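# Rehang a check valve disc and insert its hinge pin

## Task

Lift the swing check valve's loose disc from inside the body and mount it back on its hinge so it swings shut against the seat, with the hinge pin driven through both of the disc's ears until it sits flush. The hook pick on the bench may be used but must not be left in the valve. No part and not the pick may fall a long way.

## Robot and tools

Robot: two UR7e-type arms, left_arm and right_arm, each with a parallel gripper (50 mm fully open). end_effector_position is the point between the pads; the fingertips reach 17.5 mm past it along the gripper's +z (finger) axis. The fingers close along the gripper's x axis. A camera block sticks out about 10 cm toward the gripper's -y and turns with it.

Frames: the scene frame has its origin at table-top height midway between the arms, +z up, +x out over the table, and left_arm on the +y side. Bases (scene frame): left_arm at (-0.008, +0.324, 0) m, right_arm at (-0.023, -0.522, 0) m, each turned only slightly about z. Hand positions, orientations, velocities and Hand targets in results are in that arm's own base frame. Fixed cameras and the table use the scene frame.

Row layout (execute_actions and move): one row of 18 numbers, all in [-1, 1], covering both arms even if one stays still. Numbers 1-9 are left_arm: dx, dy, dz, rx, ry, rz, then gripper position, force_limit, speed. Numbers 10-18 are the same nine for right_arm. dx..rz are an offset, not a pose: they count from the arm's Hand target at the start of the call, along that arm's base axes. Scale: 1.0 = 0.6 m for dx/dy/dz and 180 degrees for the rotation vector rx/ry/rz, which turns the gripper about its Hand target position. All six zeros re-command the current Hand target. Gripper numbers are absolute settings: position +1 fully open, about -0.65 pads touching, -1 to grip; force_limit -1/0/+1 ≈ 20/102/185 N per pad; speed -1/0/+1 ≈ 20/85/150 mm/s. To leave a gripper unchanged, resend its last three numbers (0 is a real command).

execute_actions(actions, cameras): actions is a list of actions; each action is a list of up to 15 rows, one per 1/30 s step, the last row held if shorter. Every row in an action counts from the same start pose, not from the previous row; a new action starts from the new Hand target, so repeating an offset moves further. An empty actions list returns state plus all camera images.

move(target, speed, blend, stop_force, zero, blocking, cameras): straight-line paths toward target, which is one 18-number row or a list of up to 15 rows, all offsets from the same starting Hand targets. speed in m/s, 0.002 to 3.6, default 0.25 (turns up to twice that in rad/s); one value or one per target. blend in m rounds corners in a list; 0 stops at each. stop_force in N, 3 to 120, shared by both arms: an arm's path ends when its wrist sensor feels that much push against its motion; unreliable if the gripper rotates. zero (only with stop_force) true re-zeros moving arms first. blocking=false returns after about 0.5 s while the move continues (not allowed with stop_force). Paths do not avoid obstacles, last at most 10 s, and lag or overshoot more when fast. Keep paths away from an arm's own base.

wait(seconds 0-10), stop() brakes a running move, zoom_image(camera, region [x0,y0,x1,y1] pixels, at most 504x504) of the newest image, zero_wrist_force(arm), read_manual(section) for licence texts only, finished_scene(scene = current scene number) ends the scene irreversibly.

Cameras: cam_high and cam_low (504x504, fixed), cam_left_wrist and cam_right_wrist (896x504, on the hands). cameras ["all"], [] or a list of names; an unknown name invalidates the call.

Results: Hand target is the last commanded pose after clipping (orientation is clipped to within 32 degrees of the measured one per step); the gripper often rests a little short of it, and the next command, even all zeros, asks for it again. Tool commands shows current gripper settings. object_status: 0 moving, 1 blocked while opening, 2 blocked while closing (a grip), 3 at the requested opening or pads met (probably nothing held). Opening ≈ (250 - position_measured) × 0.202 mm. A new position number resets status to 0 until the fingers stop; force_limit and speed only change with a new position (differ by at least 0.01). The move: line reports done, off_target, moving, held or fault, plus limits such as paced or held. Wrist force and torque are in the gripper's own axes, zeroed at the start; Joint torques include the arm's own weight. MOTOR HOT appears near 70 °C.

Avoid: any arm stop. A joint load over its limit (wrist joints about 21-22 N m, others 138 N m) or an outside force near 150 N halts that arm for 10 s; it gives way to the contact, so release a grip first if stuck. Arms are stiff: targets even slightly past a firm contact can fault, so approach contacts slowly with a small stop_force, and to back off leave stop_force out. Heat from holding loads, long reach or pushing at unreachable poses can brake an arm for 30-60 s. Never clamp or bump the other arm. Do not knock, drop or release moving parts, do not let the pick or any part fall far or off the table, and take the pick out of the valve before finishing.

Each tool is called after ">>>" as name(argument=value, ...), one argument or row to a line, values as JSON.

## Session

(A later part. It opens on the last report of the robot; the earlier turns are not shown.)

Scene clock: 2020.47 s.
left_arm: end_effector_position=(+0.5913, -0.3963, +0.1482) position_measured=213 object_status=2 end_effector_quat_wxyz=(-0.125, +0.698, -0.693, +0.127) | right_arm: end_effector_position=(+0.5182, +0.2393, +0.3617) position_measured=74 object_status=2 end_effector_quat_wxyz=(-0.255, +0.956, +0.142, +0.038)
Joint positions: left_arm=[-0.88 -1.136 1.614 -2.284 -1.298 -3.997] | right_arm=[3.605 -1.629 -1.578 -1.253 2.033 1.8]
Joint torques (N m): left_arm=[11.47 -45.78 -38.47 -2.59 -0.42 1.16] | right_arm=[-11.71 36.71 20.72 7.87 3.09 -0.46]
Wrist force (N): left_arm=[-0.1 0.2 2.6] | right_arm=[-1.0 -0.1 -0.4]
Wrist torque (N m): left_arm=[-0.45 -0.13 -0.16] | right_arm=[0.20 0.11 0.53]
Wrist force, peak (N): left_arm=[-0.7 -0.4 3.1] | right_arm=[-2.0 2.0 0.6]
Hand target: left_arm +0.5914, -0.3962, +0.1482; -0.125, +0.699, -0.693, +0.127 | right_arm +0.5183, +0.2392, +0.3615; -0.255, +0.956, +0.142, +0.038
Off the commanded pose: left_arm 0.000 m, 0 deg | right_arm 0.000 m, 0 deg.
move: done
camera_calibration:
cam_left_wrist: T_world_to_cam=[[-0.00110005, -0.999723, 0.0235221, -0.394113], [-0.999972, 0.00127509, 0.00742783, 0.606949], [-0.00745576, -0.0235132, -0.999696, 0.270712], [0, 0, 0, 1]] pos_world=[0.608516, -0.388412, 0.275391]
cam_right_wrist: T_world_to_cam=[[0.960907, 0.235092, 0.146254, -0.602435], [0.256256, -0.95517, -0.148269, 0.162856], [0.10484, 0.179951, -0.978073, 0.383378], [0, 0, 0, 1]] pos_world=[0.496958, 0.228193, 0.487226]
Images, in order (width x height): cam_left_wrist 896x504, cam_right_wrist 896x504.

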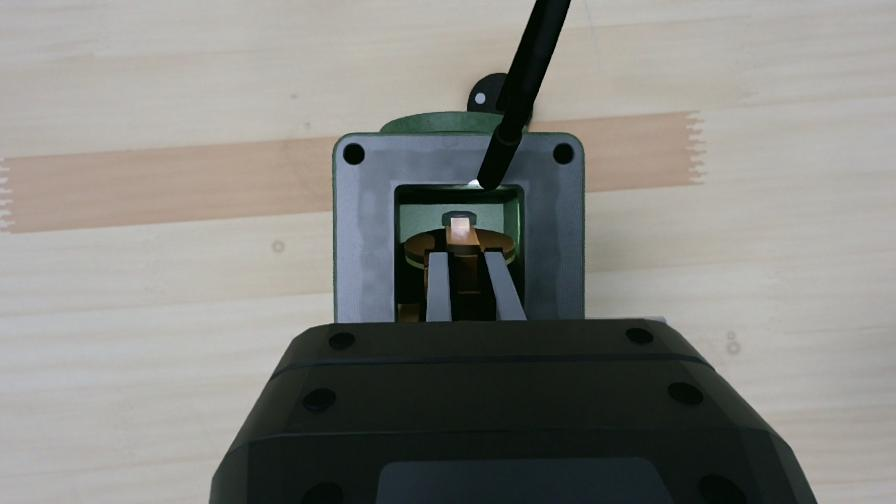

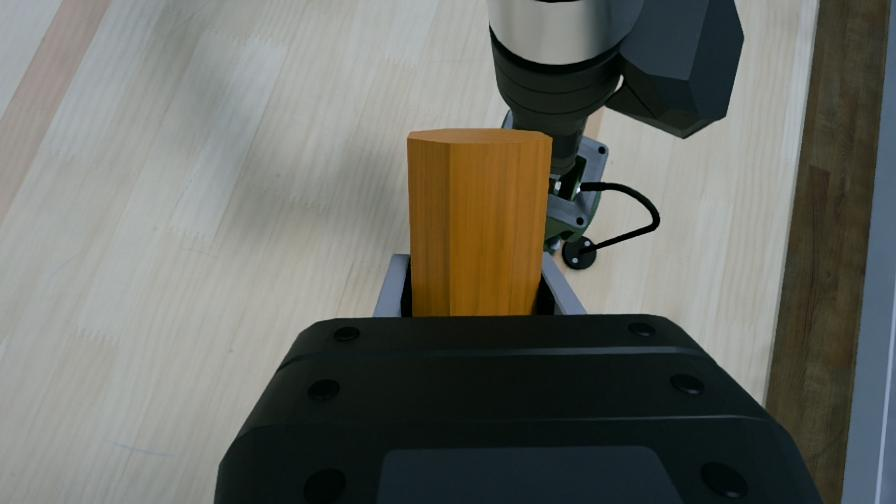

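>>> zoom_image(
  camera="cam_left_wrist",
  region=[390, 220, 540, 322],
)

>>> move(
  target=[
    [0,-0.0013,0,0,0,0,-1,-0.7,-0.9,-0.0217,-0.065,-0.267,-0.1658,0,0,-1,-0.5,-0.5],
    [0.0010,-0.0013,0,0,0,0,-1,-0.7,-0.9,-0.03,-0.065,-0.535,-0.1658,0,0,-1,-0.5,-0.5],
  ],
  speed=0.09,
)

Scaled by 3.360 from the camera's 896x504 image, which has a finer 1280x720 frame.

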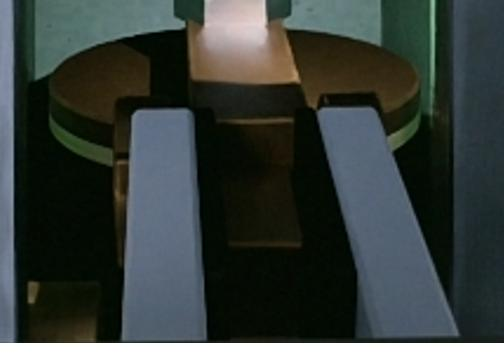

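Scene clock: 2083.50 s.
left_arm: end_effector_position=(+0.5920, -0.3969, +0.1482) position_measured=213 object_status=2 end_effector_quat_wxyz=(-0.125, +0.699, -0.693, +0.127) | right_arm: end_effector_position=(+0.5002, +0.2001, +0.0405) position_measured=74 object_status=2 end_effector_quat_wxyz=(-0.001, +0.989, +0.147, +0.000)
Joint positions: left_arm=[-0.88 -1.134 1.611 -2.283 -1.298 -3.997] | right_arm=[3.772 -1.892 -1.996 -0.823 1.571 1.906]
Joint torques (N m): left_arm=[11.97 -40.71 -38.89 -1.73 -0.35 1.01] | right_arm=[7.2 48.57 35.25 0.52 -0.98 1.2]
Wrist force (N): left_arm=[-0.3 0.1 3.0] | right_arm=[-0.5 0.0 -0.5]
Wrist torque (N m): left_arm=[-0.48 -0.10 -0.15] | right_arm=[0.22 0.08 0.20]
Wrist force, peak (N): left_arm=[-0.1 0.4 3.4] | right_arm=[-0.3 -0.2 -2.8]
Hand target: left_arm +0.5920, -0.3969, +0.1482; -0.125, +0.699, -0.693, +0.127 | right_arm +0.5003, +0.2002, +0.0405; -0.001, +0.989, +0.147, +0.000
Off the commanded pose: left_arm 0.000 m, 0 deg | right_arm 0.000 m, 0 deg.
move: done

>>> move(
  target=[
    [0,0,0,0,0,0,-1,-0.7,-0.9,0,0,-0.04,0,0,0,-1,-0.5,-0.5],
  ],
  speed=0.02,
  stop_force=3,
)

>>> move(
  target=[
    [0.0003,0,-0.0007,0,0.0694,0,-1,-0.7,-0.9,0,0,0,0,0,0,-1,-0.5,-0.5],
  ],
  speed=0.08,
  cameras=["cam_left_wrist","cam_right_wrist"],
)

>>> zoom_image(
  camera="cam_left_wrist",
  region=[390, 220, 540, 322],
)

Scene clock: 2133.03 s.
left_arm: end_effector_position=(+0.5920, -0.3969, +0.1482) position_measured=213 object_status=2 end_effector_quat_wxyz=(-0.125, +0.699, -0.693, +0.127) | right_arm: end_effector_position=(+0.5003, +0.2001, +0.0219) position_measured=74 object_status=2 end_effector_quat_wxyz=(-0.001, +0.989, +0.147, +0.000)
Joint positions: left_arm=[-0.88 -1.134 1.611 -2.283 -1.298 -3.997] | right_arm=[3.772 -1.925 -2.012 -0.774 1.571 1.906]
Joint torques (N m): left_arm=[6.67 -47.69 -28.88 -2.06 -0.21 -0.39] | right_arm=[-9.52 51.34 33.54 4.03 -0.6 -1.47]
Wrist force (N): left_arm=[-0.4 -0.1 2.6] | right_arm=[-0.5 0.4 -2.7]
Wrist torque (N m): left_arm=[-0.50 -0.09 -0.16] | right_arm=[-0.17 0.06 0.23]
Wrist force, peak (N): left_arm=[-0.2 0.0 3.2] | right_arm=[-4.2 1.1 -27.6]
Hand target: left_arm +0.5920, -0.3969, +0.1482; -0.125, +0.699, -0.693, +0.127 | right_arm +0.5003, +0.2002, +0.0219; -0.001, +0.989, +0.147, +0.000 (not the last commanded pose)
Off the commanded pose: left_arm 0.000 m, 0 deg | right_arm 0.005 m, 0 deg.
move: contact (right_arm)

Scene clock: 2134.73 s.
left_arm: end_effector_position=(+0.5923, -0.3968, +0.1477) position_measured=213 object_status=2 end_effector_quat_wxyz=(-0.049, +0.708, -0.703, +0.050) | right_arm: end_effector_position=(+0.5003, +0.2002, +0.0219) position_measured=74 object_status=2 end_effector_quat_wxyz=(-0.001, +0.989, +0.147, +0.000)
Joint positions: left_arm=[-0.816 -1.069 1.435 -2.034 -1.469 -3.961] | right_arm=[3.772 -1.925 -2.012 -0.774 1.571 1.906]
Joint torques (N m): left_arm=[-11.76 -55.9 -24.52 -6.6 1.39 -1.46] | right_arm=[-9.96 50.95 33.85 6.99 -0.56 -1.58]
Wrist force (N): left_arm=[-0.6 -0.4 3.0] | right_arm=[-0.4 0.7 -2.6]
Wrist torque (N m): left_arm=[-0.50 -0.06 -0.28] | right_arm=[-0.12 0.04 0.23]
Wrist force, peak (N): left_arm=[-1.2 -1.0 3.0] | right_arm=[-0.4 0.7 -2.6]
Hand target: left_arm +0.5922, -0.3969, +0.1478; -0.049, +0.708, -0.703, +0.050 | right_arm +0.5003, +0.2002, +0.0219; -0.001, +0.989, +0.147, +0.000
Off the commanded pose: left_arm 0.000 m, 0 deg | right_arm 0.000 m, 0 deg.
move: done
camera_calibration:
cam_left_wrist: T_world_to_cam=[[0.0042883, -0.999725, 0.0230381, -0.397712], [-0.974682, 0.000971673, 0.223593, 0.56092], [-0.223554, -0.0234136, -0.97441, 0.394481], [0, 0, 0, 1]] pos_world=[0.636612, -0.388912, 0.268132]
cam_right_wrist: T_world_to_cam=[[0.960929, 0.27662, 0.00987429, -0.531687], [0.256174, -0.902284, 0.346783, 0.0583117], [0.104836, -0.330705, -0.937893, 0.161374], [0, 0, 0, 1]] pos_world=[0.479058, 0.253056, 0.13638]
Images, in order (width x height): cam_left_wrist 896x504, cam_right_wrist 896x504.

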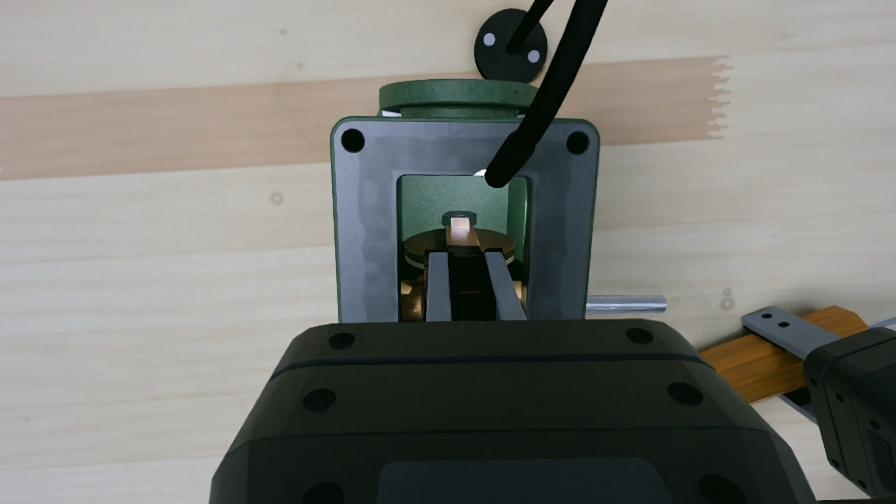

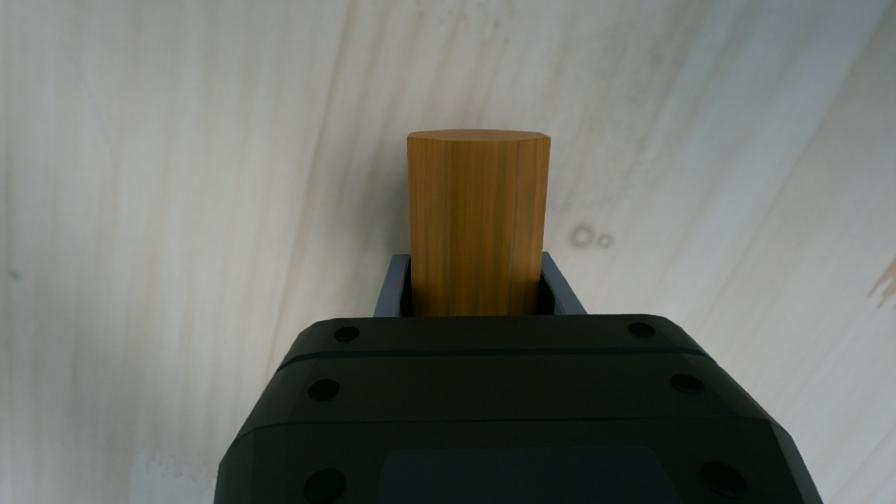

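Scaled by 3.360 from the camera's 896x504 image, which has a finer 1280x720 frame.

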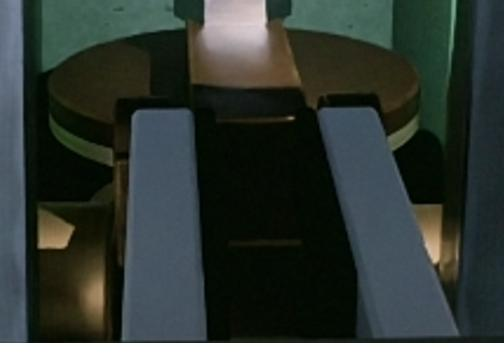

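>>> execute_actions(
  actions=[
    [[0,0,0,0,0,0,-1,-0.7,-0.9,0,0,0.0005,0,0,0,0.85,-0.5,-0.9]],
  ],
  cameras=[],
)

>>> move(
  target=[
    [0,0,-0.0407,0,0,0,-1,-0.7,-0.9,0,0,0.12,0,0,0,0.85,-0.5,-0.9],
  ],
  speed=0.03,
  stop_force=6,
  cameras=["cam_left_wrist","cam_right_wrist"],
)

>>> zoom_image(
  camera="cam_left_wrist",
  region=[390, 220, 540, 322],
)

Scene clock: 2225.90 s.
left_arm: end_effector_position=(+0.5922, -0.3969, +0.1477) position_measured=213 object_status=2 end_effector_quat_wxyz=(-0.049, +0.708, -0.703, +0.050) | right_arm: end_effector_position=(+0.5003, +0.2002, +0.0223) position_measured=25 object_status=3 end_effector_quat_wxyz=(-0.001, +0.989, +0.147, +0.000)
Joint positions: left_arm=[-0.816 -1.069 1.435 -2.034 -1.469 -3.961] | right_arm=[3.772 -1.925 -2.011 -0.775 1.571 1.906]
Joint torques (N m): left_arm=[-11.31 -55.7 -25.09 -2.78 -0.58 -1.41] | right_arm=[-9.99 42.02 30.29 -0.02 -0.65 -1.43]
Wrist force (N): left_arm=[-0.4 -0.2 3.1] | right_arm=[-0.4 -0.1 -1.2]
Wrist torque (N m): left_arm=[-0.47 -0.11 -0.28] | right_arm=[0.19 0.07 0.22]
Wrist force, peak (N): left_arm=[-0.5 -0.5 3.4] | right_arm=[-0.6 0.4 -2.6]
Hand target: left_arm +0.5922, -0.3969, +0.1478; -0.049, +0.708, -0.703, +0.050 | right_arm +0.5003, +0.2002, +0.0222; -0.001, +0.989, +0.147, +0.000
Off the commanded pose: left_arm 0.000 m, 0 deg | right_arm 0.000 m, 0 deg.
Step readings (end_effector_position of left_arm | right_arm):
0: (+0.5922, -0.3969, +0.1478) | (+0.5003, +0.2002, +0.0219)
1: (+0.5922, -0.3969, +0.1478) | (+0.5003, +0.2002, +0.0219)
2: (+0.5922, -0.3969, +0.1478) | (+0.5003, +0.2002, +0.0221)
4: (+0.5922, -0.3969, +0.1478) | (+0.5004, +0.2002, +0.0223)
8: (+0.5922, -0.3969, +0.1477) | (+0.5003, +0.2002, +0.0223)
15: (+0.5922, -0.3969, +0.1477) | (+0.5003, +0.2002, +0.0223)
No camera images: "cameras" was empty.

Scene clock: 2229.37 s.
left_arm: end_effector_position=(+0.5922, -0.3969, +0.1233) position_measured=213 object_status=2 end_effector_quat_wxyz=(-0.049, +0.708, -0.703, +0.050) | right_arm: end_effector_position=(+0.5003, +0.2002, +0.0942) position_measured=25 object_status=3 end_effector_quat_wxyz=(-0.001, +0.989, +0.147, +0.000)
Joint positions: left_arm=[-0.816 -1.047 1.468 -2.089 -1.469 -3.961] | right_arm=[3.772 -1.806 -1.939 -0.966 1.571 1.906]
Joint torques (N m): left_arm=[-10.07 -56.27 -39.79 -1.36 0.52 -1.18] | right_arm=[-9.16 31.39 14.8 7.22 -0.84 -1.54]
Wrist force (N): left_arm=[-0.4 -0.2 3.2] | right_arm=[-0.7 -0.2 -1.5]
Wrist torque (N m): left_arm=[-0.47 -0.11 -0.28] | right_arm=[0.18 0.11 0.20]
Wrist force, peak (N): left_arm=[-0.5 -0.4 3.4] | right_arm=[-0.6 -0.2 -2.2]
Hand target: left_arm +0.5922, -0.3969, +0.1233; -0.049, +0.708, -0.703, +0.050 | right_arm +0.5003, +0.2002, +0.0942; -0.001, +0.989, +0.147, +0.000
Off the commanded pose: left_arm 0.000 m, 0 deg | right_arm 0.000 m, 0 deg.
move: done
camera_calibration:
cam_left_wrist: T_world_to_cam=[[0.00419095, -0.999725, 0.0230597, -0.397193], [-0.974661, 0.00107367, 0.223686, 0.566281], [-0.223649, -0.0234129, -0.974388, 0.370737], [0, 0, 0, 1]] pos_world=[0.636511, -0.389012, 0.243732]
cam_right_wrist: T_world_to_cam=[[0.960929, 0.27662, 0.00987429, -0.532401], [0.256174, -0.902284, 0.346783, 0.0332393], [0.104836, -0.330705, -0.937893, 0.229183], [0, 0, 0, 1]] pos_world=[0.479058, 0.253056, 0.20868]
Images, in order (width x height): cam_left_wrist 896x504, cam_right_wrist 896x504.

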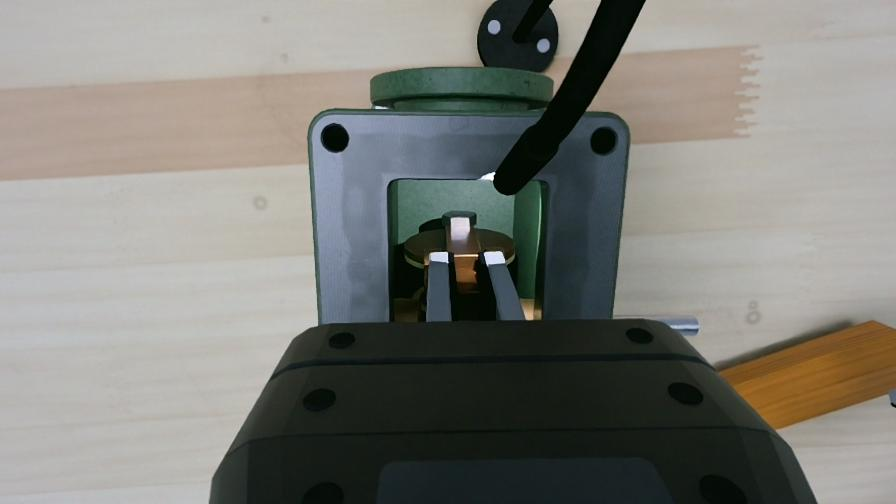

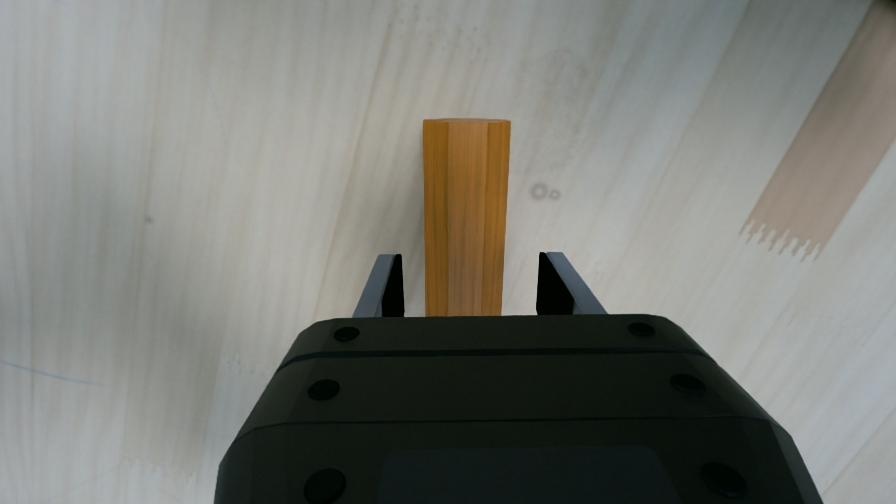

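Scaled by 3.360 from the camera's 896x504 image, which has a finer 1280x720 frame.

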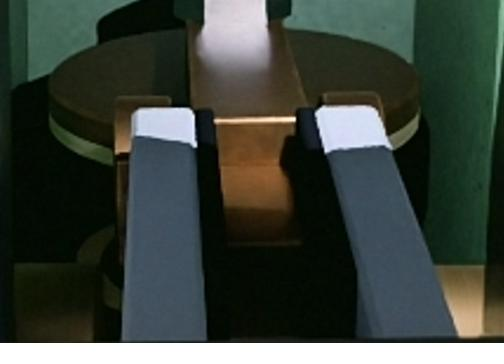

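>>> zoom_image(
  camera="cam_left_wrist",
  region=[385, 240, 445, 322],
)

>>> zoom_image(
  camera="cam_left_wrist",
  region=[490, 240, 550, 322],
)

Scaled by 6.146 from the camera's 896x504 image, which has a finer 1280x720 frame.

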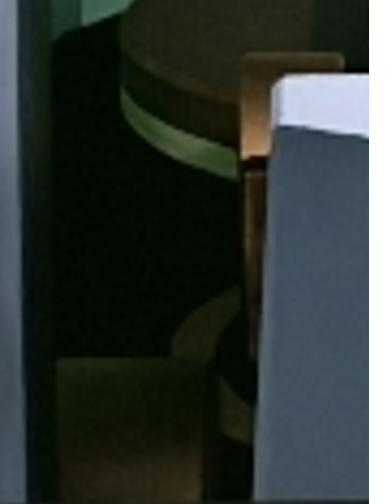

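Scaled by 6.146 from the camera's 896x504 image, which has a finer 1280x720 frame.

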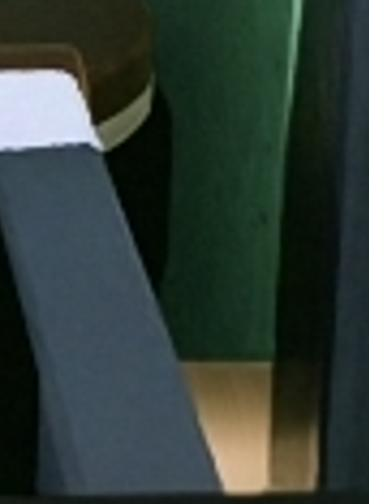

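>>> move(
  target=[
    [0,0.001,0,0,0,0,-1,-0.7,-0.9,0,0,0.05,0,0,0,0.85,-0.5,-0.9],
    [-0.0317,0.001,0,0,0,0,-1,-0.7,-0.9,0,0,0.1,0,0,0,0.85,-0.5,-0.9],
  ],
  speed=0.02,
  stop_force=5,
  cameras=["cam_left_wrist"],
)

>>> zoom_image(
  camera="cam_left_wrist",
  region=[390, 220, 540, 322],
)

Scene clock: 2257.60 s.
left_arm: end_effector_position=(+0.5732, -0.3963, +0.1233) position_measured=213 object_status=2 end_effector_quat_wxyz=(-0.049, +0.708, -0.703, +0.050) | right_arm: end_effector_position=(+0.5003, +0.2002, +0.1542) position_measured=25 object_status=3 end_effector_quat_wxyz=(-0.001, +0.989, +0.147, +0.000)
Joint positions: left_arm=[-0.837 -1.081 1.522 -2.106 -1.467 -3.981] | right_arm=[3.772 -1.732 -1.855 -1.124 1.571 1.906]
Joint torques (N m): left_arm=[12.1 -41.81 -39.83 -1.66 0.26 1.2] | right_arm=[-4.72 29.5 17.01 7.14 -0.81 -0.18]
Wrist force (N): left_arm=[-0.4 0.0 2.9] | right_arm=[-0.3 0.1 -1.4]
Wrist torque (N m): left_arm=[-0.45 -0.13 -0.20] | right_arm=[0.22 0.07 0.20]
Wrist force, peak (N): left_arm=[-0.9 -0.3 3.4] | right_arm=[-0.7 0.1 -1.9]
Hand target: left_arm +0.5732, -0.3963, +0.1233; -0.049, +0.708, -0.703, +0.050 | right_arm +0.5003, +0.2002, +0.1542; -0.001, +0.989, +0.147, +0.000
Off the commanded pose: left_arm 0.000 m, 0 deg | right_arm 0.000 m, 0 deg.
move: done
camera_calibration:
cam_left_wrist: T_world_to_cam=[[0.00419079, -0.999725, 0.0230601, -0.396513], [-0.974683, 0.00107163, 0.223591, 0.547798], [-0.223554, -0.0234133, -0.97441, 0.366448], [0, 0, 0, 1]] pos_world=[0.617512, -0.388412, 0.243732]
Images, in order (width x height): cam_left_wrist 896x504.

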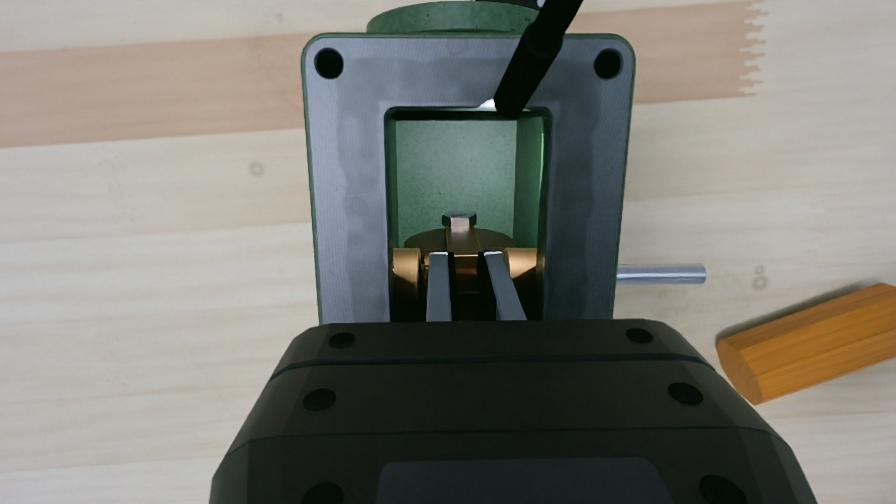

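Scaled by 3.360 from the camera's 896x504 image, which has a finer 1280x720 frame.

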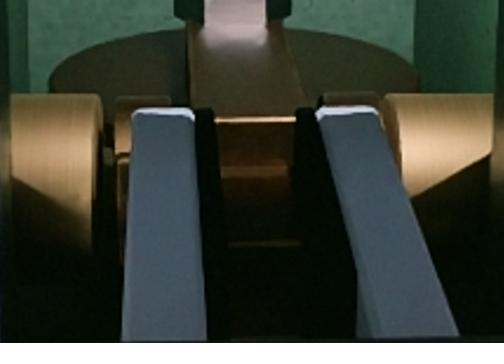

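>>> move(
  target=[
    [-0.0018,0.0007,0,0,0,0,-1,-0.7,-0.9,0.0495,0.033,0.0933,0.3319,0.0345,-0.1108,-1,-0.5,-0.7],
    [-0.0018,0.0007,0,0,0,0,-1,-0.7,-0.9,0.1157,0.1348,-0.0978,0.3319,0.0345,-0.1108,-1,-0.5,-0.7],
  ],
  speed=[0.2,0.12],
  cameras=["cam_left_wrist","cam_right_wrist"],
)

>>> zoom_image(
  camera="cam_left_wrist",
  region=[390, 220, 540, 322],
)

Scene clock: 2310.90 s.
left_arm: end_effector_position=(+0.5721, -0.3959, +0.1233) position_measured=213 object_status=2 end_effector_quat_wxyz=(-0.049, +0.708, -0.703, +0.050) | right_arm: end_effector_position=(+0.5697, +0.2811, +0.0956) position_measured=252 object_status=3 end_effector_quat_wxyz=(-0.498, +0.866, -0.039, +0.022)
Joint positions: left_arm=[-0.838 -1.084 1.526 -2.107 -1.467 -3.982] | right_arm=[3.49 -2.211 -1.96 0.088 2.469 2.321]
Joint torques (N m): left_arm=[-8.22 -50.99 -29.17 -6.06 1.1 -1.6] | right_arm=[-12.06 50.26 6.53 0.46 3.6 -1.86]
Wrist force (N): left_arm=[-0.5 -0.3 2.9] | right_arm=[-1.6 0.1 -0.3]
Wrist torque (N m): left_arm=[-0.48 -0.09 -0.19] | right_arm=[0.26 0.19 0.38]
Wrist force, peak (N): left_arm=[-0.8 -0.2 3.3] | right_arm=[-2.0 -0.6 -1.9]
Hand target: left_arm +0.5721, -0.3959, +0.1233; -0.049, +0.708, -0.703, +0.050 | right_arm +0.5697, +0.2810, +0.0956; -0.498, +0.866, -0.039, +0.022
Off the commanded pose: left_arm 0.000 m, 0 deg | right_arm 0.000 m, 0 deg.
move: done
camera_calibration:
cam_left_wrist: T_world_to_cam=[[0.00419079, -0.999725, 0.0230601, -0.396109], [-0.974683, 0.00107163, 0.223591, 0.546725], [-0.223554, -0.0234133, -0.97441, 0.366211], [0, 0, 0, 1]] pos_world=[0.616412, -0.388012, 0.243732]
cam_right_wrist: T_world_to_cam=[[0.994532, -0.104133, -0.00790998, -0.531881], [-0.0854339, -0.767705, -0.635083, 0.338675], [0.0600604, 0.632286, -0.772404, -0.0110282], [0, 0, 0, 1]] pos_world=[0.55857, 0.211589, 0.202361]
Images, in order (width x height): cam_left_wrist 896x504, cam_right_wrist 896x504.

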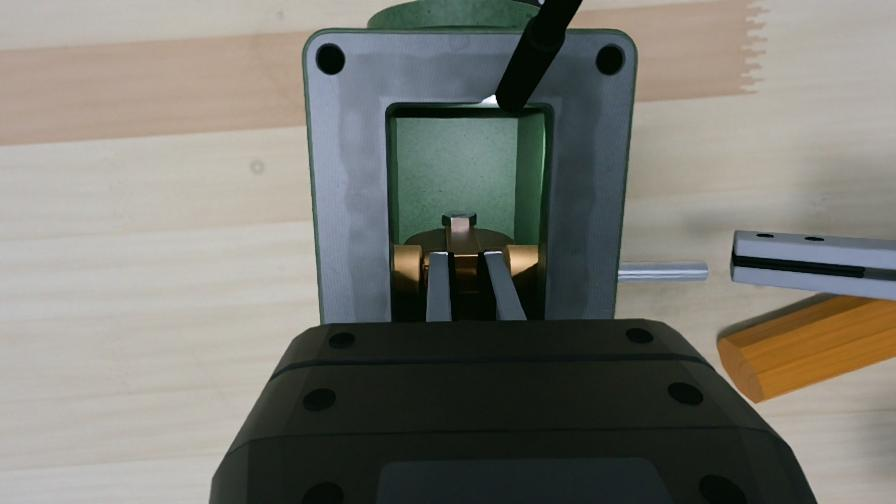

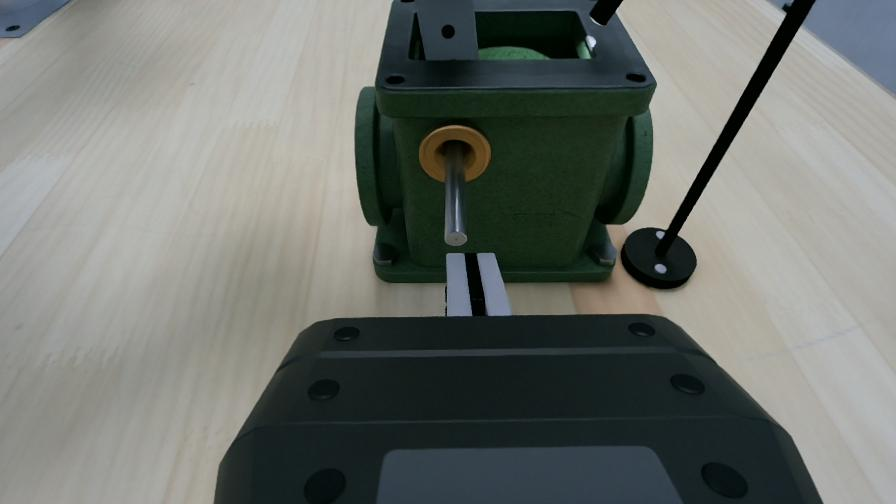

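Scaled by 3.360 from the camera's 896x504 image, which has a finer 1280x720 frame.

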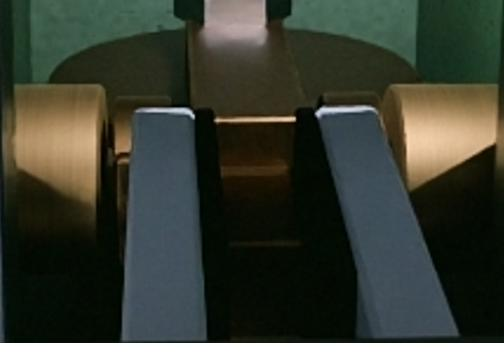

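>>> move(
  target=[
    [0,0.0005,0,0,0,0,-1,-0.7,-0.9,-0.0088,0.0008,-0.0018,0,0,0,-1,-0.5,-0.7],
    [0,0.0005,0,0,0,0,-1,-0.7,-0.9,-0.0067,0.0241,-0.0018,0,0,0,-1,-0.5,-0.7],
  ],
  speed=[0.03,0.015],
  stop_force=5,
  cameras=["cam_left_wrist","cam_right_wrist"],
)

>>> zoom_image(
  camera="cam_left_wrist",
  region=[390, 220, 540, 322],
)

Scene clock: 2339.17 s.
left_arm: end_effector_position=(+0.5721, -0.3956, +0.1233) position_measured=213 object_status=2 end_effector_quat_wxyz=(-0.049, +0.708, -0.703, +0.050) | right_arm: end_effector_position=(+0.5656, +0.2949, +0.0945) position_measured=252 object_status=3 end_effector_quat_wxyz=(-0.498, +0.866, -0.039, +0.022)
Joint positions: left_arm=[-0.837 -1.084 1.526 -2.108 -1.467 -3.982] | right_arm=[3.517 -2.217 -1.963 0.124 2.453 2.355]
Joint torques (N m): left_arm=[-1.65 -55.08 -40.87 -6.22 -0.88 1.25] | right_arm=[-11.42 60.13 6.51 0.33 3.6 -1.91]
Wrist force (N): left_arm=[-2.2 1.3 7.8] | right_arm=[-1.7 0.0 -0.2]
Wrist torque (N m): left_arm=[-0.50 -0.23 -0.17] | right_arm=[0.26 0.19 0.38]
Wrist force, peak (N): left_arm=[-6.2 0.9 5.7] | right_arm=[-1.4 3.1 -8.0]
Hand target: left_arm +0.5721, -0.3956, +0.1233; -0.049, +0.708, -0.703, +0.050 | right_arm +0.5656, +0.2949, +0.0945; -0.498, +0.866, -0.039, +0.022 (not the last commanded pose)
Off the commanded pose: left_arm 0.000 m, 0 deg | right_arm 0.001 m, 0 deg.
move: contact (right_arm)
camera_calibration:
cam_left_wrist: T_world_to_cam=[[0.00419095, -0.999725, 0.0230597, -0.395809], [-0.974661, 0.00107367, 0.223686, 0.546689], [-0.223649, -0.0234129, -0.974388, 0.366272], [0, 0, 0, 1]] pos_world=[0.616411, -0.387712, 0.243732]
cam_right_wrist: T_world_to_cam=[[0.99452, -0.104228, -0.00810516, -0.526408], [-0.0856396, -0.767779, -0.634966, 0.348272], [0.0599581, 0.632181, -0.772498, -0.020341], [0, 0, 0, 1]] pos_world=[0.554569, 0.225388, 0.201161]
Images, in order (width x height): cam_left_wrist 896x504, cam_right_wrist 896x504.

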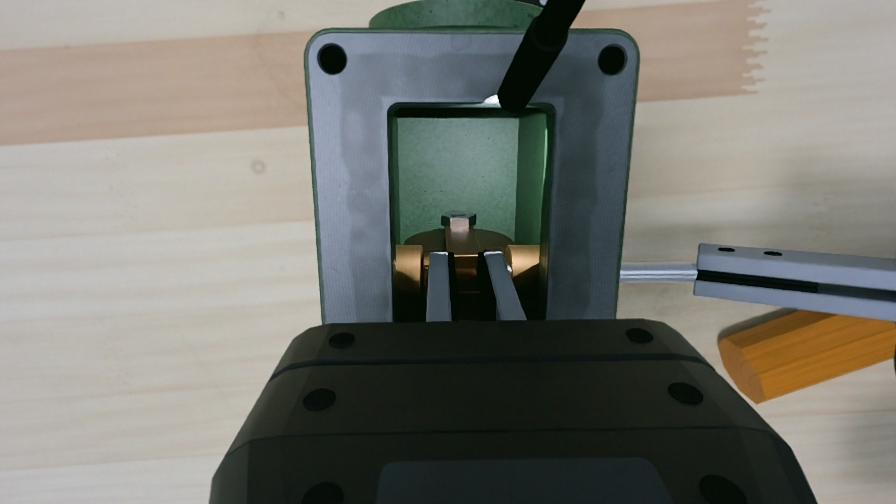

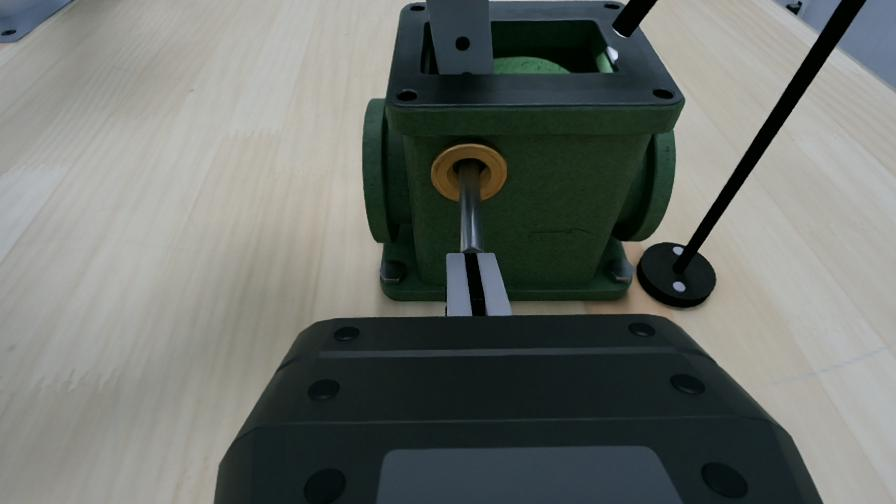

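Scaled by 3.360 from the camera's 896x504 image, which has a finer 1280x720 frame.

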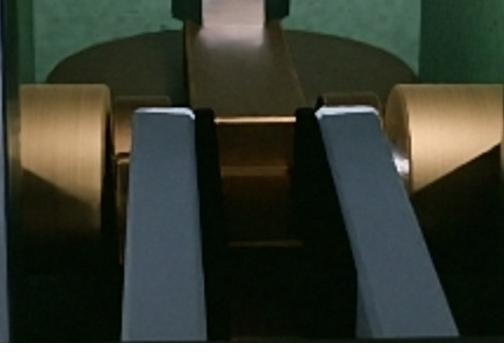

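>>> move(
  target=[
    [-0.0003,0,-0.0007,0,0,0,-1,-0.7,-0.9,0,0,0,0,0,0,-1,-0.5,-0.7],
    [-0.0003,0,-0.0007,0,0,0,-1,-0.7,-0.9,0.0006,0.0083,0,0,0,0,-1,-0.5,-0.7],
  ],
  speed=[0.01,0.008],
  stop_force=6,
  cameras=["cam_left_wrist"],
)

>>> zoom_image(
  camera="cam_left_wrist",
  region=[480, 240, 540, 322],
)

Scene clock: 2352.70 s.
left_arm: end_effector_position=(+0.5719, -0.3956, +0.1229) position_measured=213 object_status=2 end_effector_quat_wxyz=(-0.049, +0.708, -0.703, +0.050) | right_arm: end_effector_position=(+0.5656, +0.2954, +0.0944) position_measured=252 object_status=3 end_effector_quat_wxyz=(-0.498, +0.866, -0.039, +0.022)
Joint positions: left_arm=[-0.837 -1.084 1.527 -2.109 -1.467 -3.982] | right_arm=[3.518 -2.217 -1.963 0.124 2.453 2.356]
Joint torques (N m): left_arm=[-4.26 -43.56 -28.24 -2.39 0.96 -1.4] | right_arm=[-11.84 60.63 6.42 0.33 3.6 -1.88]
Wrist force (N): left_arm=[-1.8 1.3 5.2] | right_arm=[-1.6 0.0 -0.3]
Wrist torque (N m): left_arm=[-0.54 -0.15 -0.17] | right_arm=[0.27 0.18 0.38]
Wrist force, peak (N): left_arm=[-6.6 2.5 5.5] | right_arm=[-1.5 3.0 -7.0]
Hand target: left_arm +0.5719, -0.3956, +0.1229; -0.049, +0.708, -0.703, +0.050 | right_arm +0.5656, +0.2954, +0.0944; -0.498, +0.866, -0.039, +0.022 (not the last commanded pose)
Off the commanded pose: left_arm 0.000 m, 0 deg | right_arm 0.004 m, 0 deg.
move: contact (right_arm)
camera_calibration:
cam_left_wrist: T_world_to_cam=[[0.00409357, -0.999725, 0.0230818, -0.395744], [-0.974661, 0.0011735, 0.223684, 0.546623], [-0.223649, -0.0234126, -0.974388, 0.365838], [0, 0, 0, 1]] pos_world=[0.616211, -0.387712, 0.243332]
Images, in order (width x height): cam_left_wrist 896x504.

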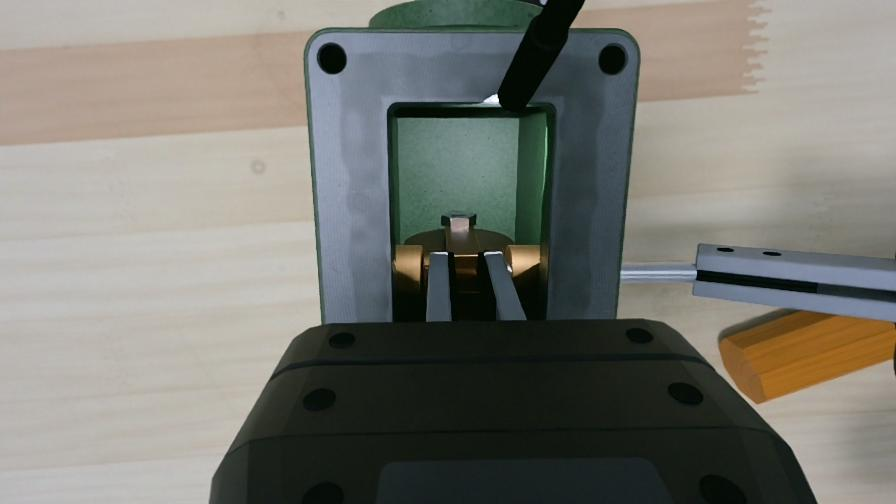

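Scaled by 6.146 from the camera's 896x504 image, which has a finer 1280x720 frame.

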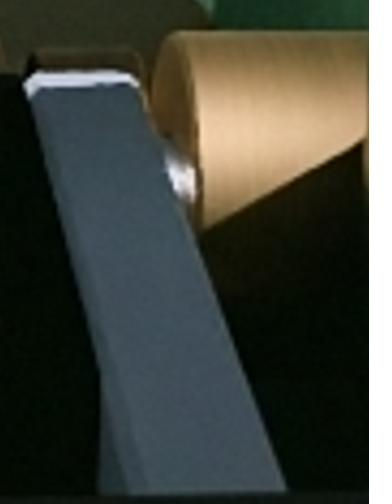

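>>> move(
  target=[
    [-0.0007,0,-0.0007,0,0,0,-1,-0.7,-0.9,0,0,0,0,0,0,-1,-0.5,-0.7],
    [-0.0007,0,-0.0007,0,0,0,-1,-0.7,-0.9,0.0006,0.0083,0,0,0,0,-1,-0.5,-0.7],
  ],
  speed=[0.01,0.008],
  stop_force=6,
)

Scene clock: 2362.23 s.
left_arm: end_effector_position=(+0.5715, -0.3956, +0.1225) position_measured=213 object_status=2 end_effector_quat_wxyz=(-0.049, +0.708, -0.703, +0.050) | right_arm: end_effector_position=(+0.5656, +0.2965, +0.0944) position_measured=252 object_status=3 end_effector_quat_wxyz=(-0.498, +0.866, -0.039, +0.022)
Joint positions: left_arm=[-0.838 -1.085 1.529 -2.11 -1.467 -3.983] | right_arm=[3.52 -2.218 -1.962 0.125 2.451 2.359]
Joint torques (N m): left_arm=[-10.46 -57.74 -43.69 -3.2 0.93 0.89] | right_arm=[-11.99 59.91 6.45 0.19 3.46 -1.81]
Wrist force (N): left_arm=[-2.3 1.2 6.8] | right_arm=[-1.5 -0.1 -0.3]
Wrist torque (N m): left_arm=[-0.50 -0.23 -0.14] | right_arm=[0.25 0.16 0.38]
Wrist force, peak (N): left_arm=[-7.4 2.1 4.9] | right_arm=[-1.1 2.9 -9.1]
Hand target: left_arm +0.5715, -0.3956, +0.1225; -0.049, +0.708, -0.703, +0.050 | right_arm +0.5656, +0.2965, +0.0944; -0.498, +0.866, -0.039, +0.022 (not the last commanded pose)
Off the commanded pose: left_arm 0.000 m, 0 deg | right_arm 0.004 m, 0 deg.
move: contact (right_arm)

>>> move(
  target=[
    [-0.0006,0,-0.0006,0,0,0,-1,-0.7,-0.9,0,0,0,0,0,0,-1,-0.5,-0.7],
    [-0.0006,0,-0.0006,0,0,0,-1,-0.7,-0.9,0.0008,0.0083,0,0,0,0,-1,-0.5,-0.7],
  ],
  speed=[0.01,0.008],
  stop_force=7,
  cameras=["cam_left_wrist"],
)

>>> zoom_image(
  camera="cam_left_wrist",
  region=[390, 220, 540, 322],
)

Scene clock: 2372.40 s.
left_arm: end_effector_position=(+0.5711, -0.3956, +0.1221) position_measured=213 object_status=2 end_effector_quat_wxyz=(-0.049, +0.708, -0.703, +0.050) | right_arm: end_effector_position=(+0.5656, +0.2969, +0.0943) position_measured=252 object_status=3 end_effector_quat_wxyz=(-0.498, +0.866, -0.039, +0.022)
Joint positions: left_arm=[-0.838 -1.085 1.53 -2.111 -1.467 -3.983] | right_arm=[3.521 -2.218 -1.962 0.126 2.451 2.36]
Joint torques (N m): left_arm=[-13.4 -45.49 -27.17 -7.63 0.9 -1.91] | right_arm=[-12.1 60.54 7.54 0.32 3.61 -1.92]
Wrist force (N): left_arm=[-3.1 -0.1 8.7] | right_arm=[-1.6 -0.2 -0.3]
Wrist torque (N m): left_arm=[-0.45 -0.25 -0.15] | right_arm=[0.23 0.18 0.38]
Wrist force, peak (N): left_arm=[-3.5 -0.3 10.2] | right_arm=[-1.7 2.2 -7.6]
Hand target: left_arm +0.5711, -0.3956, +0.1221; -0.049, +0.708, -0.703, +0.050 | right_arm +0.5656, +0.2969, +0.0943; -0.498, +0.866, -0.039, +0.022 (not the last commanded pose)
Off the commanded pose: left_arm 0.000 m, 0 deg | right_arm 0.005 m, 0 deg.
move: contact (right_arm)
camera_calibration:
cam_left_wrist: T_world_to_cam=[[0.00419079, -0.999725, 0.0230601, -0.395778], [-0.974683, 0.00107163, 0.223591, 0.546116], [-0.223554, -0.0234133, -0.97441, 0.364848], [0, 0, 0, 1]] pos_world=[0.615512, -0.387712, 0.242532]
Images, in order (width x height): cam_left_wrist 896x504.

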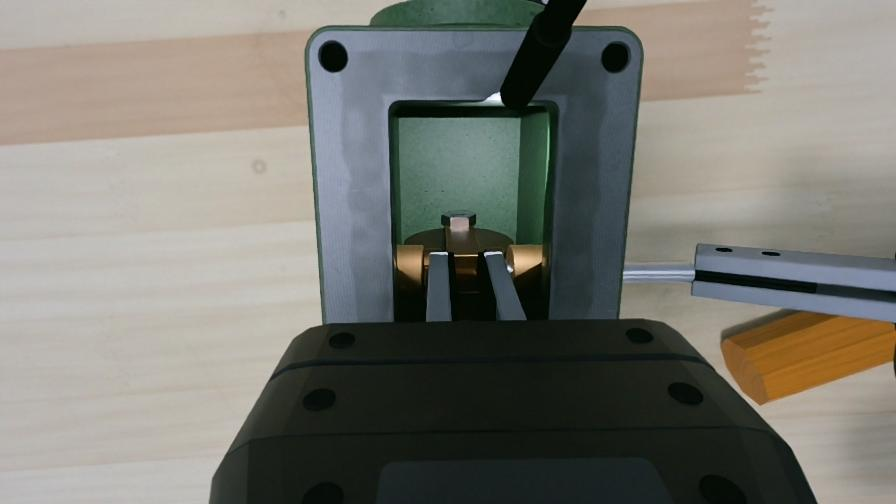

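Scaled by 3.360 from the camera's 896x504 image, which has a finer 1280x720 frame.

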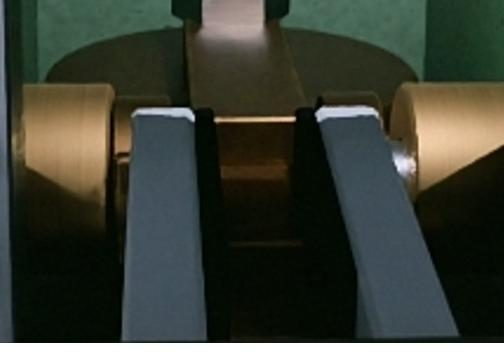

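>>> move(
  target=[
    [0,0,0,0,0,0,-1,-0.7,-0.9,0.0001,0.0013,0,0,0,0,-1,-0.5,-0.7],
  ],
  speed=0.01,
)

Scene clock: 2402.13 s.
left_arm: end_effector_position=(+0.5711, -0.3956, +0.1221) position_measured=213 object_status=2 end_effector_quat_wxyz=(-0.049, +0.708, -0.703, +0.050) | right_arm: end_effector_position=(+0.5657, +0.2977, +0.0943) position_measured=252 object_status=3 end_effector_quat_wxyz=(-0.498, +0.866, -0.039, +0.022)
Joint positions: left_arm=[-0.838 -1.085 1.53 -2.111 -1.467 -3.983] | right_arm=[3.522 -2.218 -1.961 0.127 2.45 2.362]
Joint torques (N m): left_arm=[-8.96 -46.42 -27.52 -4.67 0.83 -1.9] | right_arm=[14.77 43.08 29.22 7.55 0.73 1.71]
Wrist force (N): left_arm=[-3.4 -0.1 7.7] | right_arm=[-1.6 1.9 -4.7]
Wrist torque (N m): left_arm=[-0.43 -0.27 -0.14] | right_arm=[0.24 0.21 0.40]
Wrist force, peak (N): left_arm=[-3.7 0.3 8.9] | right_arm=[-1.4 2.5 -4.7]
Hand target: left_arm +0.5711, -0.3956, +0.1221; -0.049, +0.708, -0.703, +0.050 | right_arm +0.5657, +0.2977, +0.0943; -0.498, +0.866, -0.039, +0.022
Off the commanded pose: left_arm 0.000 m, 0 deg | right_arm 0.000 m, 0 deg.
move: done

>>> move(
  target=[
    [0,0,0,0,0,0,-1,-0.7,-0.9,0.0003,0.0033,0,0,0,0,-1,-0.5,-0.7],
  ],
  speed=0.01,
  cameras=["cam_left_wrist"],
)

>>> zoom_image(
  camera="cam_left_wrist",
  region=[480, 230, 540, 322],
)

>>> zoom_image(
  camera="cam_left_wrist",
  region=[390, 230, 450, 322],
)

Scene clock: 2409.73 s.
left_arm: end_effector_position=(+0.5711, -0.3956, +0.1221) position_measured=213 object_status=2 end_effector_quat_wxyz=(-0.049, +0.708, -0.703, +0.050) | right_arm: end_effector_position=(+0.5659, +0.2997, +0.0943) position_measured=252 object_status=3 end_effector_quat_wxyz=(-0.498, +0.866, -0.039, +0.022)
Joint positions: left_arm=[-0.838 -1.085 1.53 -2.111 -1.467 -3.983] | right_arm=[3.525 -2.22 -1.959 0.129 2.448 2.366]
Joint torques (N m): left_arm=[-6.05 -49.72 -28.08 -2.66 0.96 -1.69] | right_arm=[11.08 44.32 27.81 7.35 0.82 1.37]
Wrist force (N): left_arm=[-3.8 0.1 8.4] | right_arm=[-1.5 3.1 -4.6]
Wrist torque (N m): left_arm=[-0.43 -0.27 -0.15] | right_arm=[0.28 0.19 0.39]
Wrist force, peak (N): left_arm=[-3.8 -0.1 9.1] | right_arm=[-1.5 2.3 -5.6]
Hand target: left_arm +0.5711, -0.3956, +0.1221; -0.049, +0.708, -0.703, +0.050 | right_arm +0.5659, +0.2997, +0.0943; -0.498, +0.866, -0.039, +0.022
Off the commanded pose: left_arm 0.000 m, 0 deg | right_arm 0.000 m, 0 deg.
move: done
camera_calibration:
cam_left_wrist: T_world_to_cam=[[0.00419079, -0.999725, 0.0230601, -0.395778], [-0.974683, 0.00107163, 0.223591, 0.546116], [-0.223554, -0.0234133, -0.97441, 0.364848], [0, 0, 0, 1]] pos_world=[0.615512, -0.387712, 0.242532]
Images, in order (width x height): cam_left_wrist 896x504.

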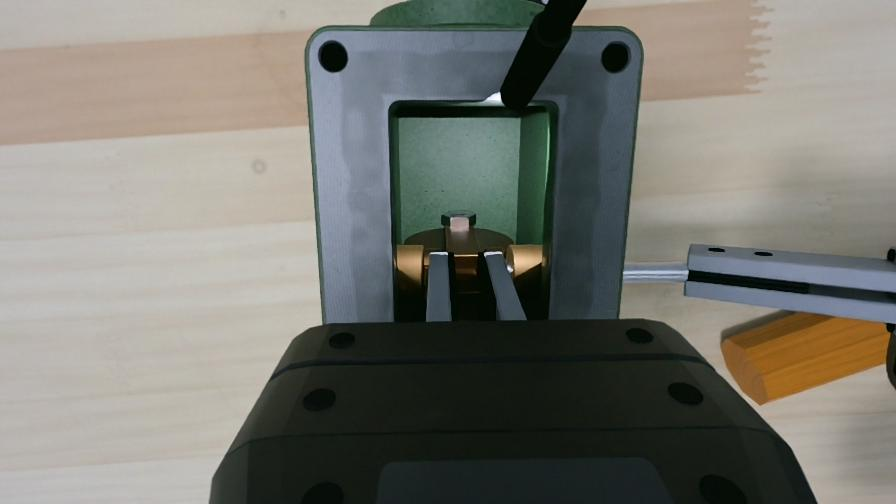

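Scaled by 5.478 from the camera's 896x504 image, which has a finer 1280x720 frame.

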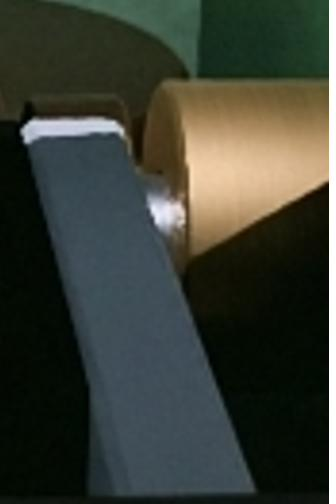

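Scaled by 5.478 from the camera's 896x504 image, which has a finer 1280x720 frame.

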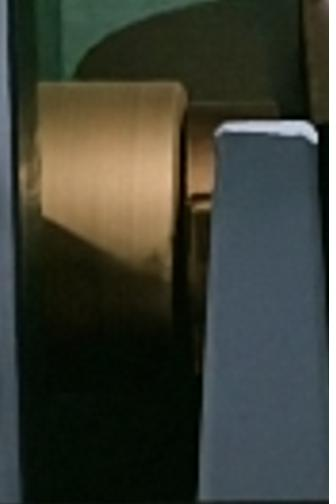

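>>> move(
  target=[
    [0,0,0,0,0,0,-1,-0.7,-0.9,0.0015,0.0166,0,0,0,0,-1,-0.5,-0.7],
  ],
  speed=0.012,
  stop_force=7,
)

Scene clock: 2425.80 s.
left_arm: end_effector_position=(+0.5711, -0.3956, +0.1221) position_measured=213 object_status=2 end_effector_quat_wxyz=(-0.049, +0.708, -0.703, +0.050) | right_arm: end_effector_position=(+0.5668, +0.3096, +0.0943) position_measured=252 object_status=3 end_effector_quat_wxyz=(-0.498, +0.866, -0.039, +0.022)
Joint positions: left_arm=[-0.838 -1.085 1.53 -2.111 -1.467 -3.983] | right_arm=[3.542 -2.227 -1.949 0.142 2.438 2.386]
Joint torques (N m): left_arm=[-2.39 -54.33 -27.93 -2.66 0.81 -1.41] | right_arm=[-11.06 55.35 7.25 0.31 2.93 -1.72]
Wrist force (N): left_arm=[-3.1 -0.2 7.6] | right_arm=[-1.8 0.3 -1.8]
Wrist torque (N m): left_arm=[-0.43 -0.21 -0.14] | right_arm=[0.27 0.18 0.38]
Wrist force, peak (N): left_arm=[-3.5 -0.1 8.8] | right_arm=[-1.5 4.8 -18.3]
Hand target: left_arm +0.5711, -0.3956, +0.1221; -0.049, +0.708, -0.703, +0.050 | right_arm +0.5668, +0.3096, +0.0943; -0.498, +0.866, -0.039, +0.022
Off the commanded pose: left_arm 0.000 m, 0 deg | right_arm 0.000 m, 0 deg.
move: done

>>> move(
  target=[
    [0,0,0,0,0,0,-1,-0.7,-0.9,0.0015,0.0166,0,0,0,0,-1,-0.5,-0.7],
  ],
  speed=0.01,
  stop_force=6,
  cameras=["cam_left_wrist"],
)

>>> zoom_image(
  camera="cam_left_wrist",
  region=[390, 220, 540, 322],
)

Scene clock: 2434.63 s.
left_arm: end_effector_position=(+0.5711, -0.3956, +0.1221) position_measured=213 object_status=2 end_effector_quat_wxyz=(-0.049, +0.708, -0.703, +0.050) | right_arm: end_effector_position=(+0.5676, +0.3191, +0.0943) position_measured=252 object_status=3 end_effector_quat_wxyz=(-0.498, +0.866, -0.039, +0.022)
Joint positions: left_arm=[-0.838 -1.085 1.53 -2.111 -1.467 -3.983] | right_arm=[3.557 -2.233 -1.939 0.152 2.428 2.404]
Joint torques (N m): left_arm=[2.1 -54.39 -28 -2.73 0.86 -1.29] | right_arm=[-12.65 61.62 6.94 0.24 3.63 -1.68]
Wrist force (N): left_arm=[-3.1 -0.2 8.7] | right_arm=[-1.5 0.1 -0.3]
Wrist torque (N m): left_arm=[-0.46 -0.30 -0.14] | right_arm=[0.27 0.15 0.39]
Wrist force, peak (N): left_arm=[-3.4 0.1 9.9] | right_arm=[-1.3 1.6 -8.4]
Hand target: left_arm +0.5711, -0.3956, +0.1221; -0.049, +0.708, -0.703, +0.050 | right_arm +0.5676, +0.3191, +0.0943; -0.498, +0.866, -0.039, +0.022 (not the last commanded pose)
Off the commanded pose: left_arm 0.000 m, 0 deg | right_arm 0.001 m, 0 deg.
move: contact (right_arm)
camera_calibration:
cam_left_wrist: T_world_to_cam=[[0.00419079, -0.999725, 0.0230601, -0.395778], [-0.974683, 0.00107163, 0.223591, 0.546116], [-0.223554, -0.0234133, -0.97441, 0.364848], [0, 0, 0, 1]] pos_world=[0.615512, -0.387712, 0.242532]
Images, in order (width x height): cam_left_wrist 896x504.

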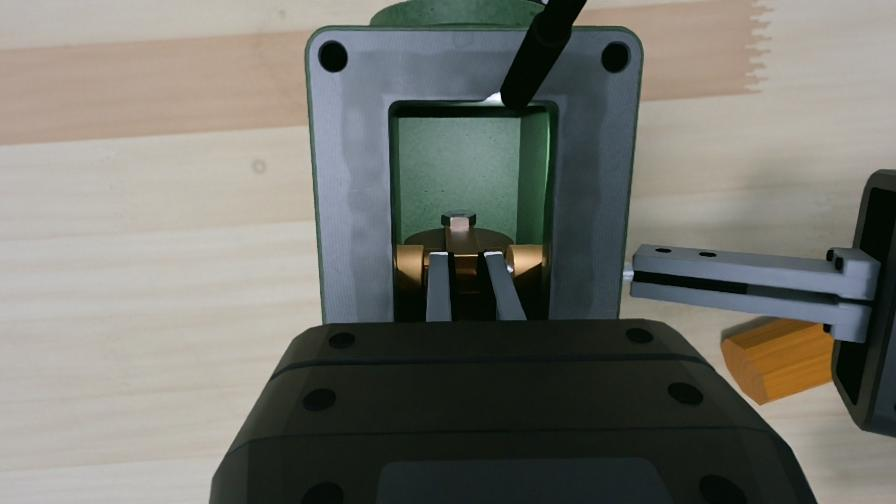

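Scaled by 3.360 from the camera's 896x504 image, which has a finer 1280x720 frame.

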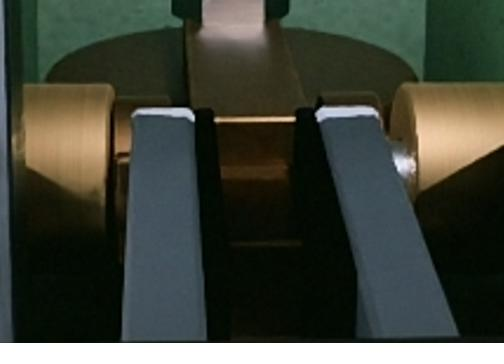

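>>> move(
  target=[
    [0,0,-0.0008,0,0,0,-1,-0.7,-0.9,0,0,0,0,0,0,-1,-0.5,-0.7],
  ],
  speed=0.01,
)

Scene clock: 2443.47 s.
left_arm: end_effector_position=(+0.5711, -0.3956, +0.1217) position_measured=213 object_status=2 end_effector_quat_wxyz=(-0.049, +0.708, -0.703, +0.050) | right_arm: end_effector_position=(+0.5676, +0.3191, +0.0943) position_measured=252 object_status=3 end_effector_quat_wxyz=(-0.498, +0.866, -0.039, +0.022)
Joint positions: left_arm=[-0.838 -1.084 1.531 -2.112 -1.467 -3.983] | right_arm=[3.557 -2.233 -1.939 0.152 2.428 2.404]
Joint torques (N m): left_arm=[6.17 -42.37 -23.37 -5.9 0.85 -1.14] | right_arm=[-11.57 60.85 7.15 0.34 3.48 -1.72]
Wrist force (N): left_arm=[-0.9 -0.7 3.1] | right_arm=[-1.6 0.0 -0.3]
Wrist torque (N m): left_arm=[-0.41 -0.04 -0.18] | right_arm=[0.24 0.16 0.39]
Wrist force, peak (N): left_arm=[-3.4 0.1 10.1] | right_arm=[-2.0 -0.1 -0.3]
Hand target: left_arm +0.5711, -0.3956, +0.1217; -0.049, +0.708, -0.703, +0.050 | right_arm +0.5676, +0.3191, +0.0943; -0.498, +0.866, -0.039, +0.022
Off the commanded pose: left_arm 0.000 m, 0 deg | right_arm 0.000 m, 0 deg.
move: done

>>> move(
  target=[
    [0,0,0,0,0,0,-1,-0.7,-0.9,0.0009,0.01,0,0,0,0,-1,-0.5,-0.7],
  ],
  speed=0.008,
  stop_force=6,
)

Scene clock: 2448.60 s.
left_arm: end_effector_position=(+0.5711, -0.3956, +0.1217) position_measured=213 object_status=2 end_effector_quat_wxyz=(-0.049, +0.708, -0.703, +0.050) | right_arm: end_effector_position=(+0.5682, +0.3252, +0.0943) position_measured=252 object_status=3 end_effector_quat_wxyz=(-0.498, +0.866, -0.039, +0.022)
Joint positions: left_arm=[-0.838 -1.084 1.531 -2.112 -1.467 -3.983] | right_arm=[3.567 -2.238 -1.932 0.159 2.422 2.415]
Joint torques (N m): left_arm=[8.69 -42.08 -24.21 -1.62 1.02 -1.13] | right_arm=[-8.21 52.45 15.69 4.78 2.43 -1.55]
Wrist force (N): left_arm=[-1.0 -0.7 3.8] | right_arm=[-1.6 0.5 -0.9]
Wrist torque (N m): left_arm=[-0.45 -0.08 -0.18] | right_arm=[0.27 0.20 0.39]
Wrist force, peak (N): left_arm=[-1.1 -0.8 4.2] | right_arm=[-1.5 0.2 -1.4]
Hand target: left_arm +0.5711, -0.3956, +0.1217; -0.049, +0.708, -0.703, +0.050 | right_arm +0.5682, +0.3251, +0.0943; -0.498, +0.866, -0.039, +0.022
Off the commanded pose: left_arm 0.000 m, 0 deg | right_arm 0.000 m, 0 deg.
move: done


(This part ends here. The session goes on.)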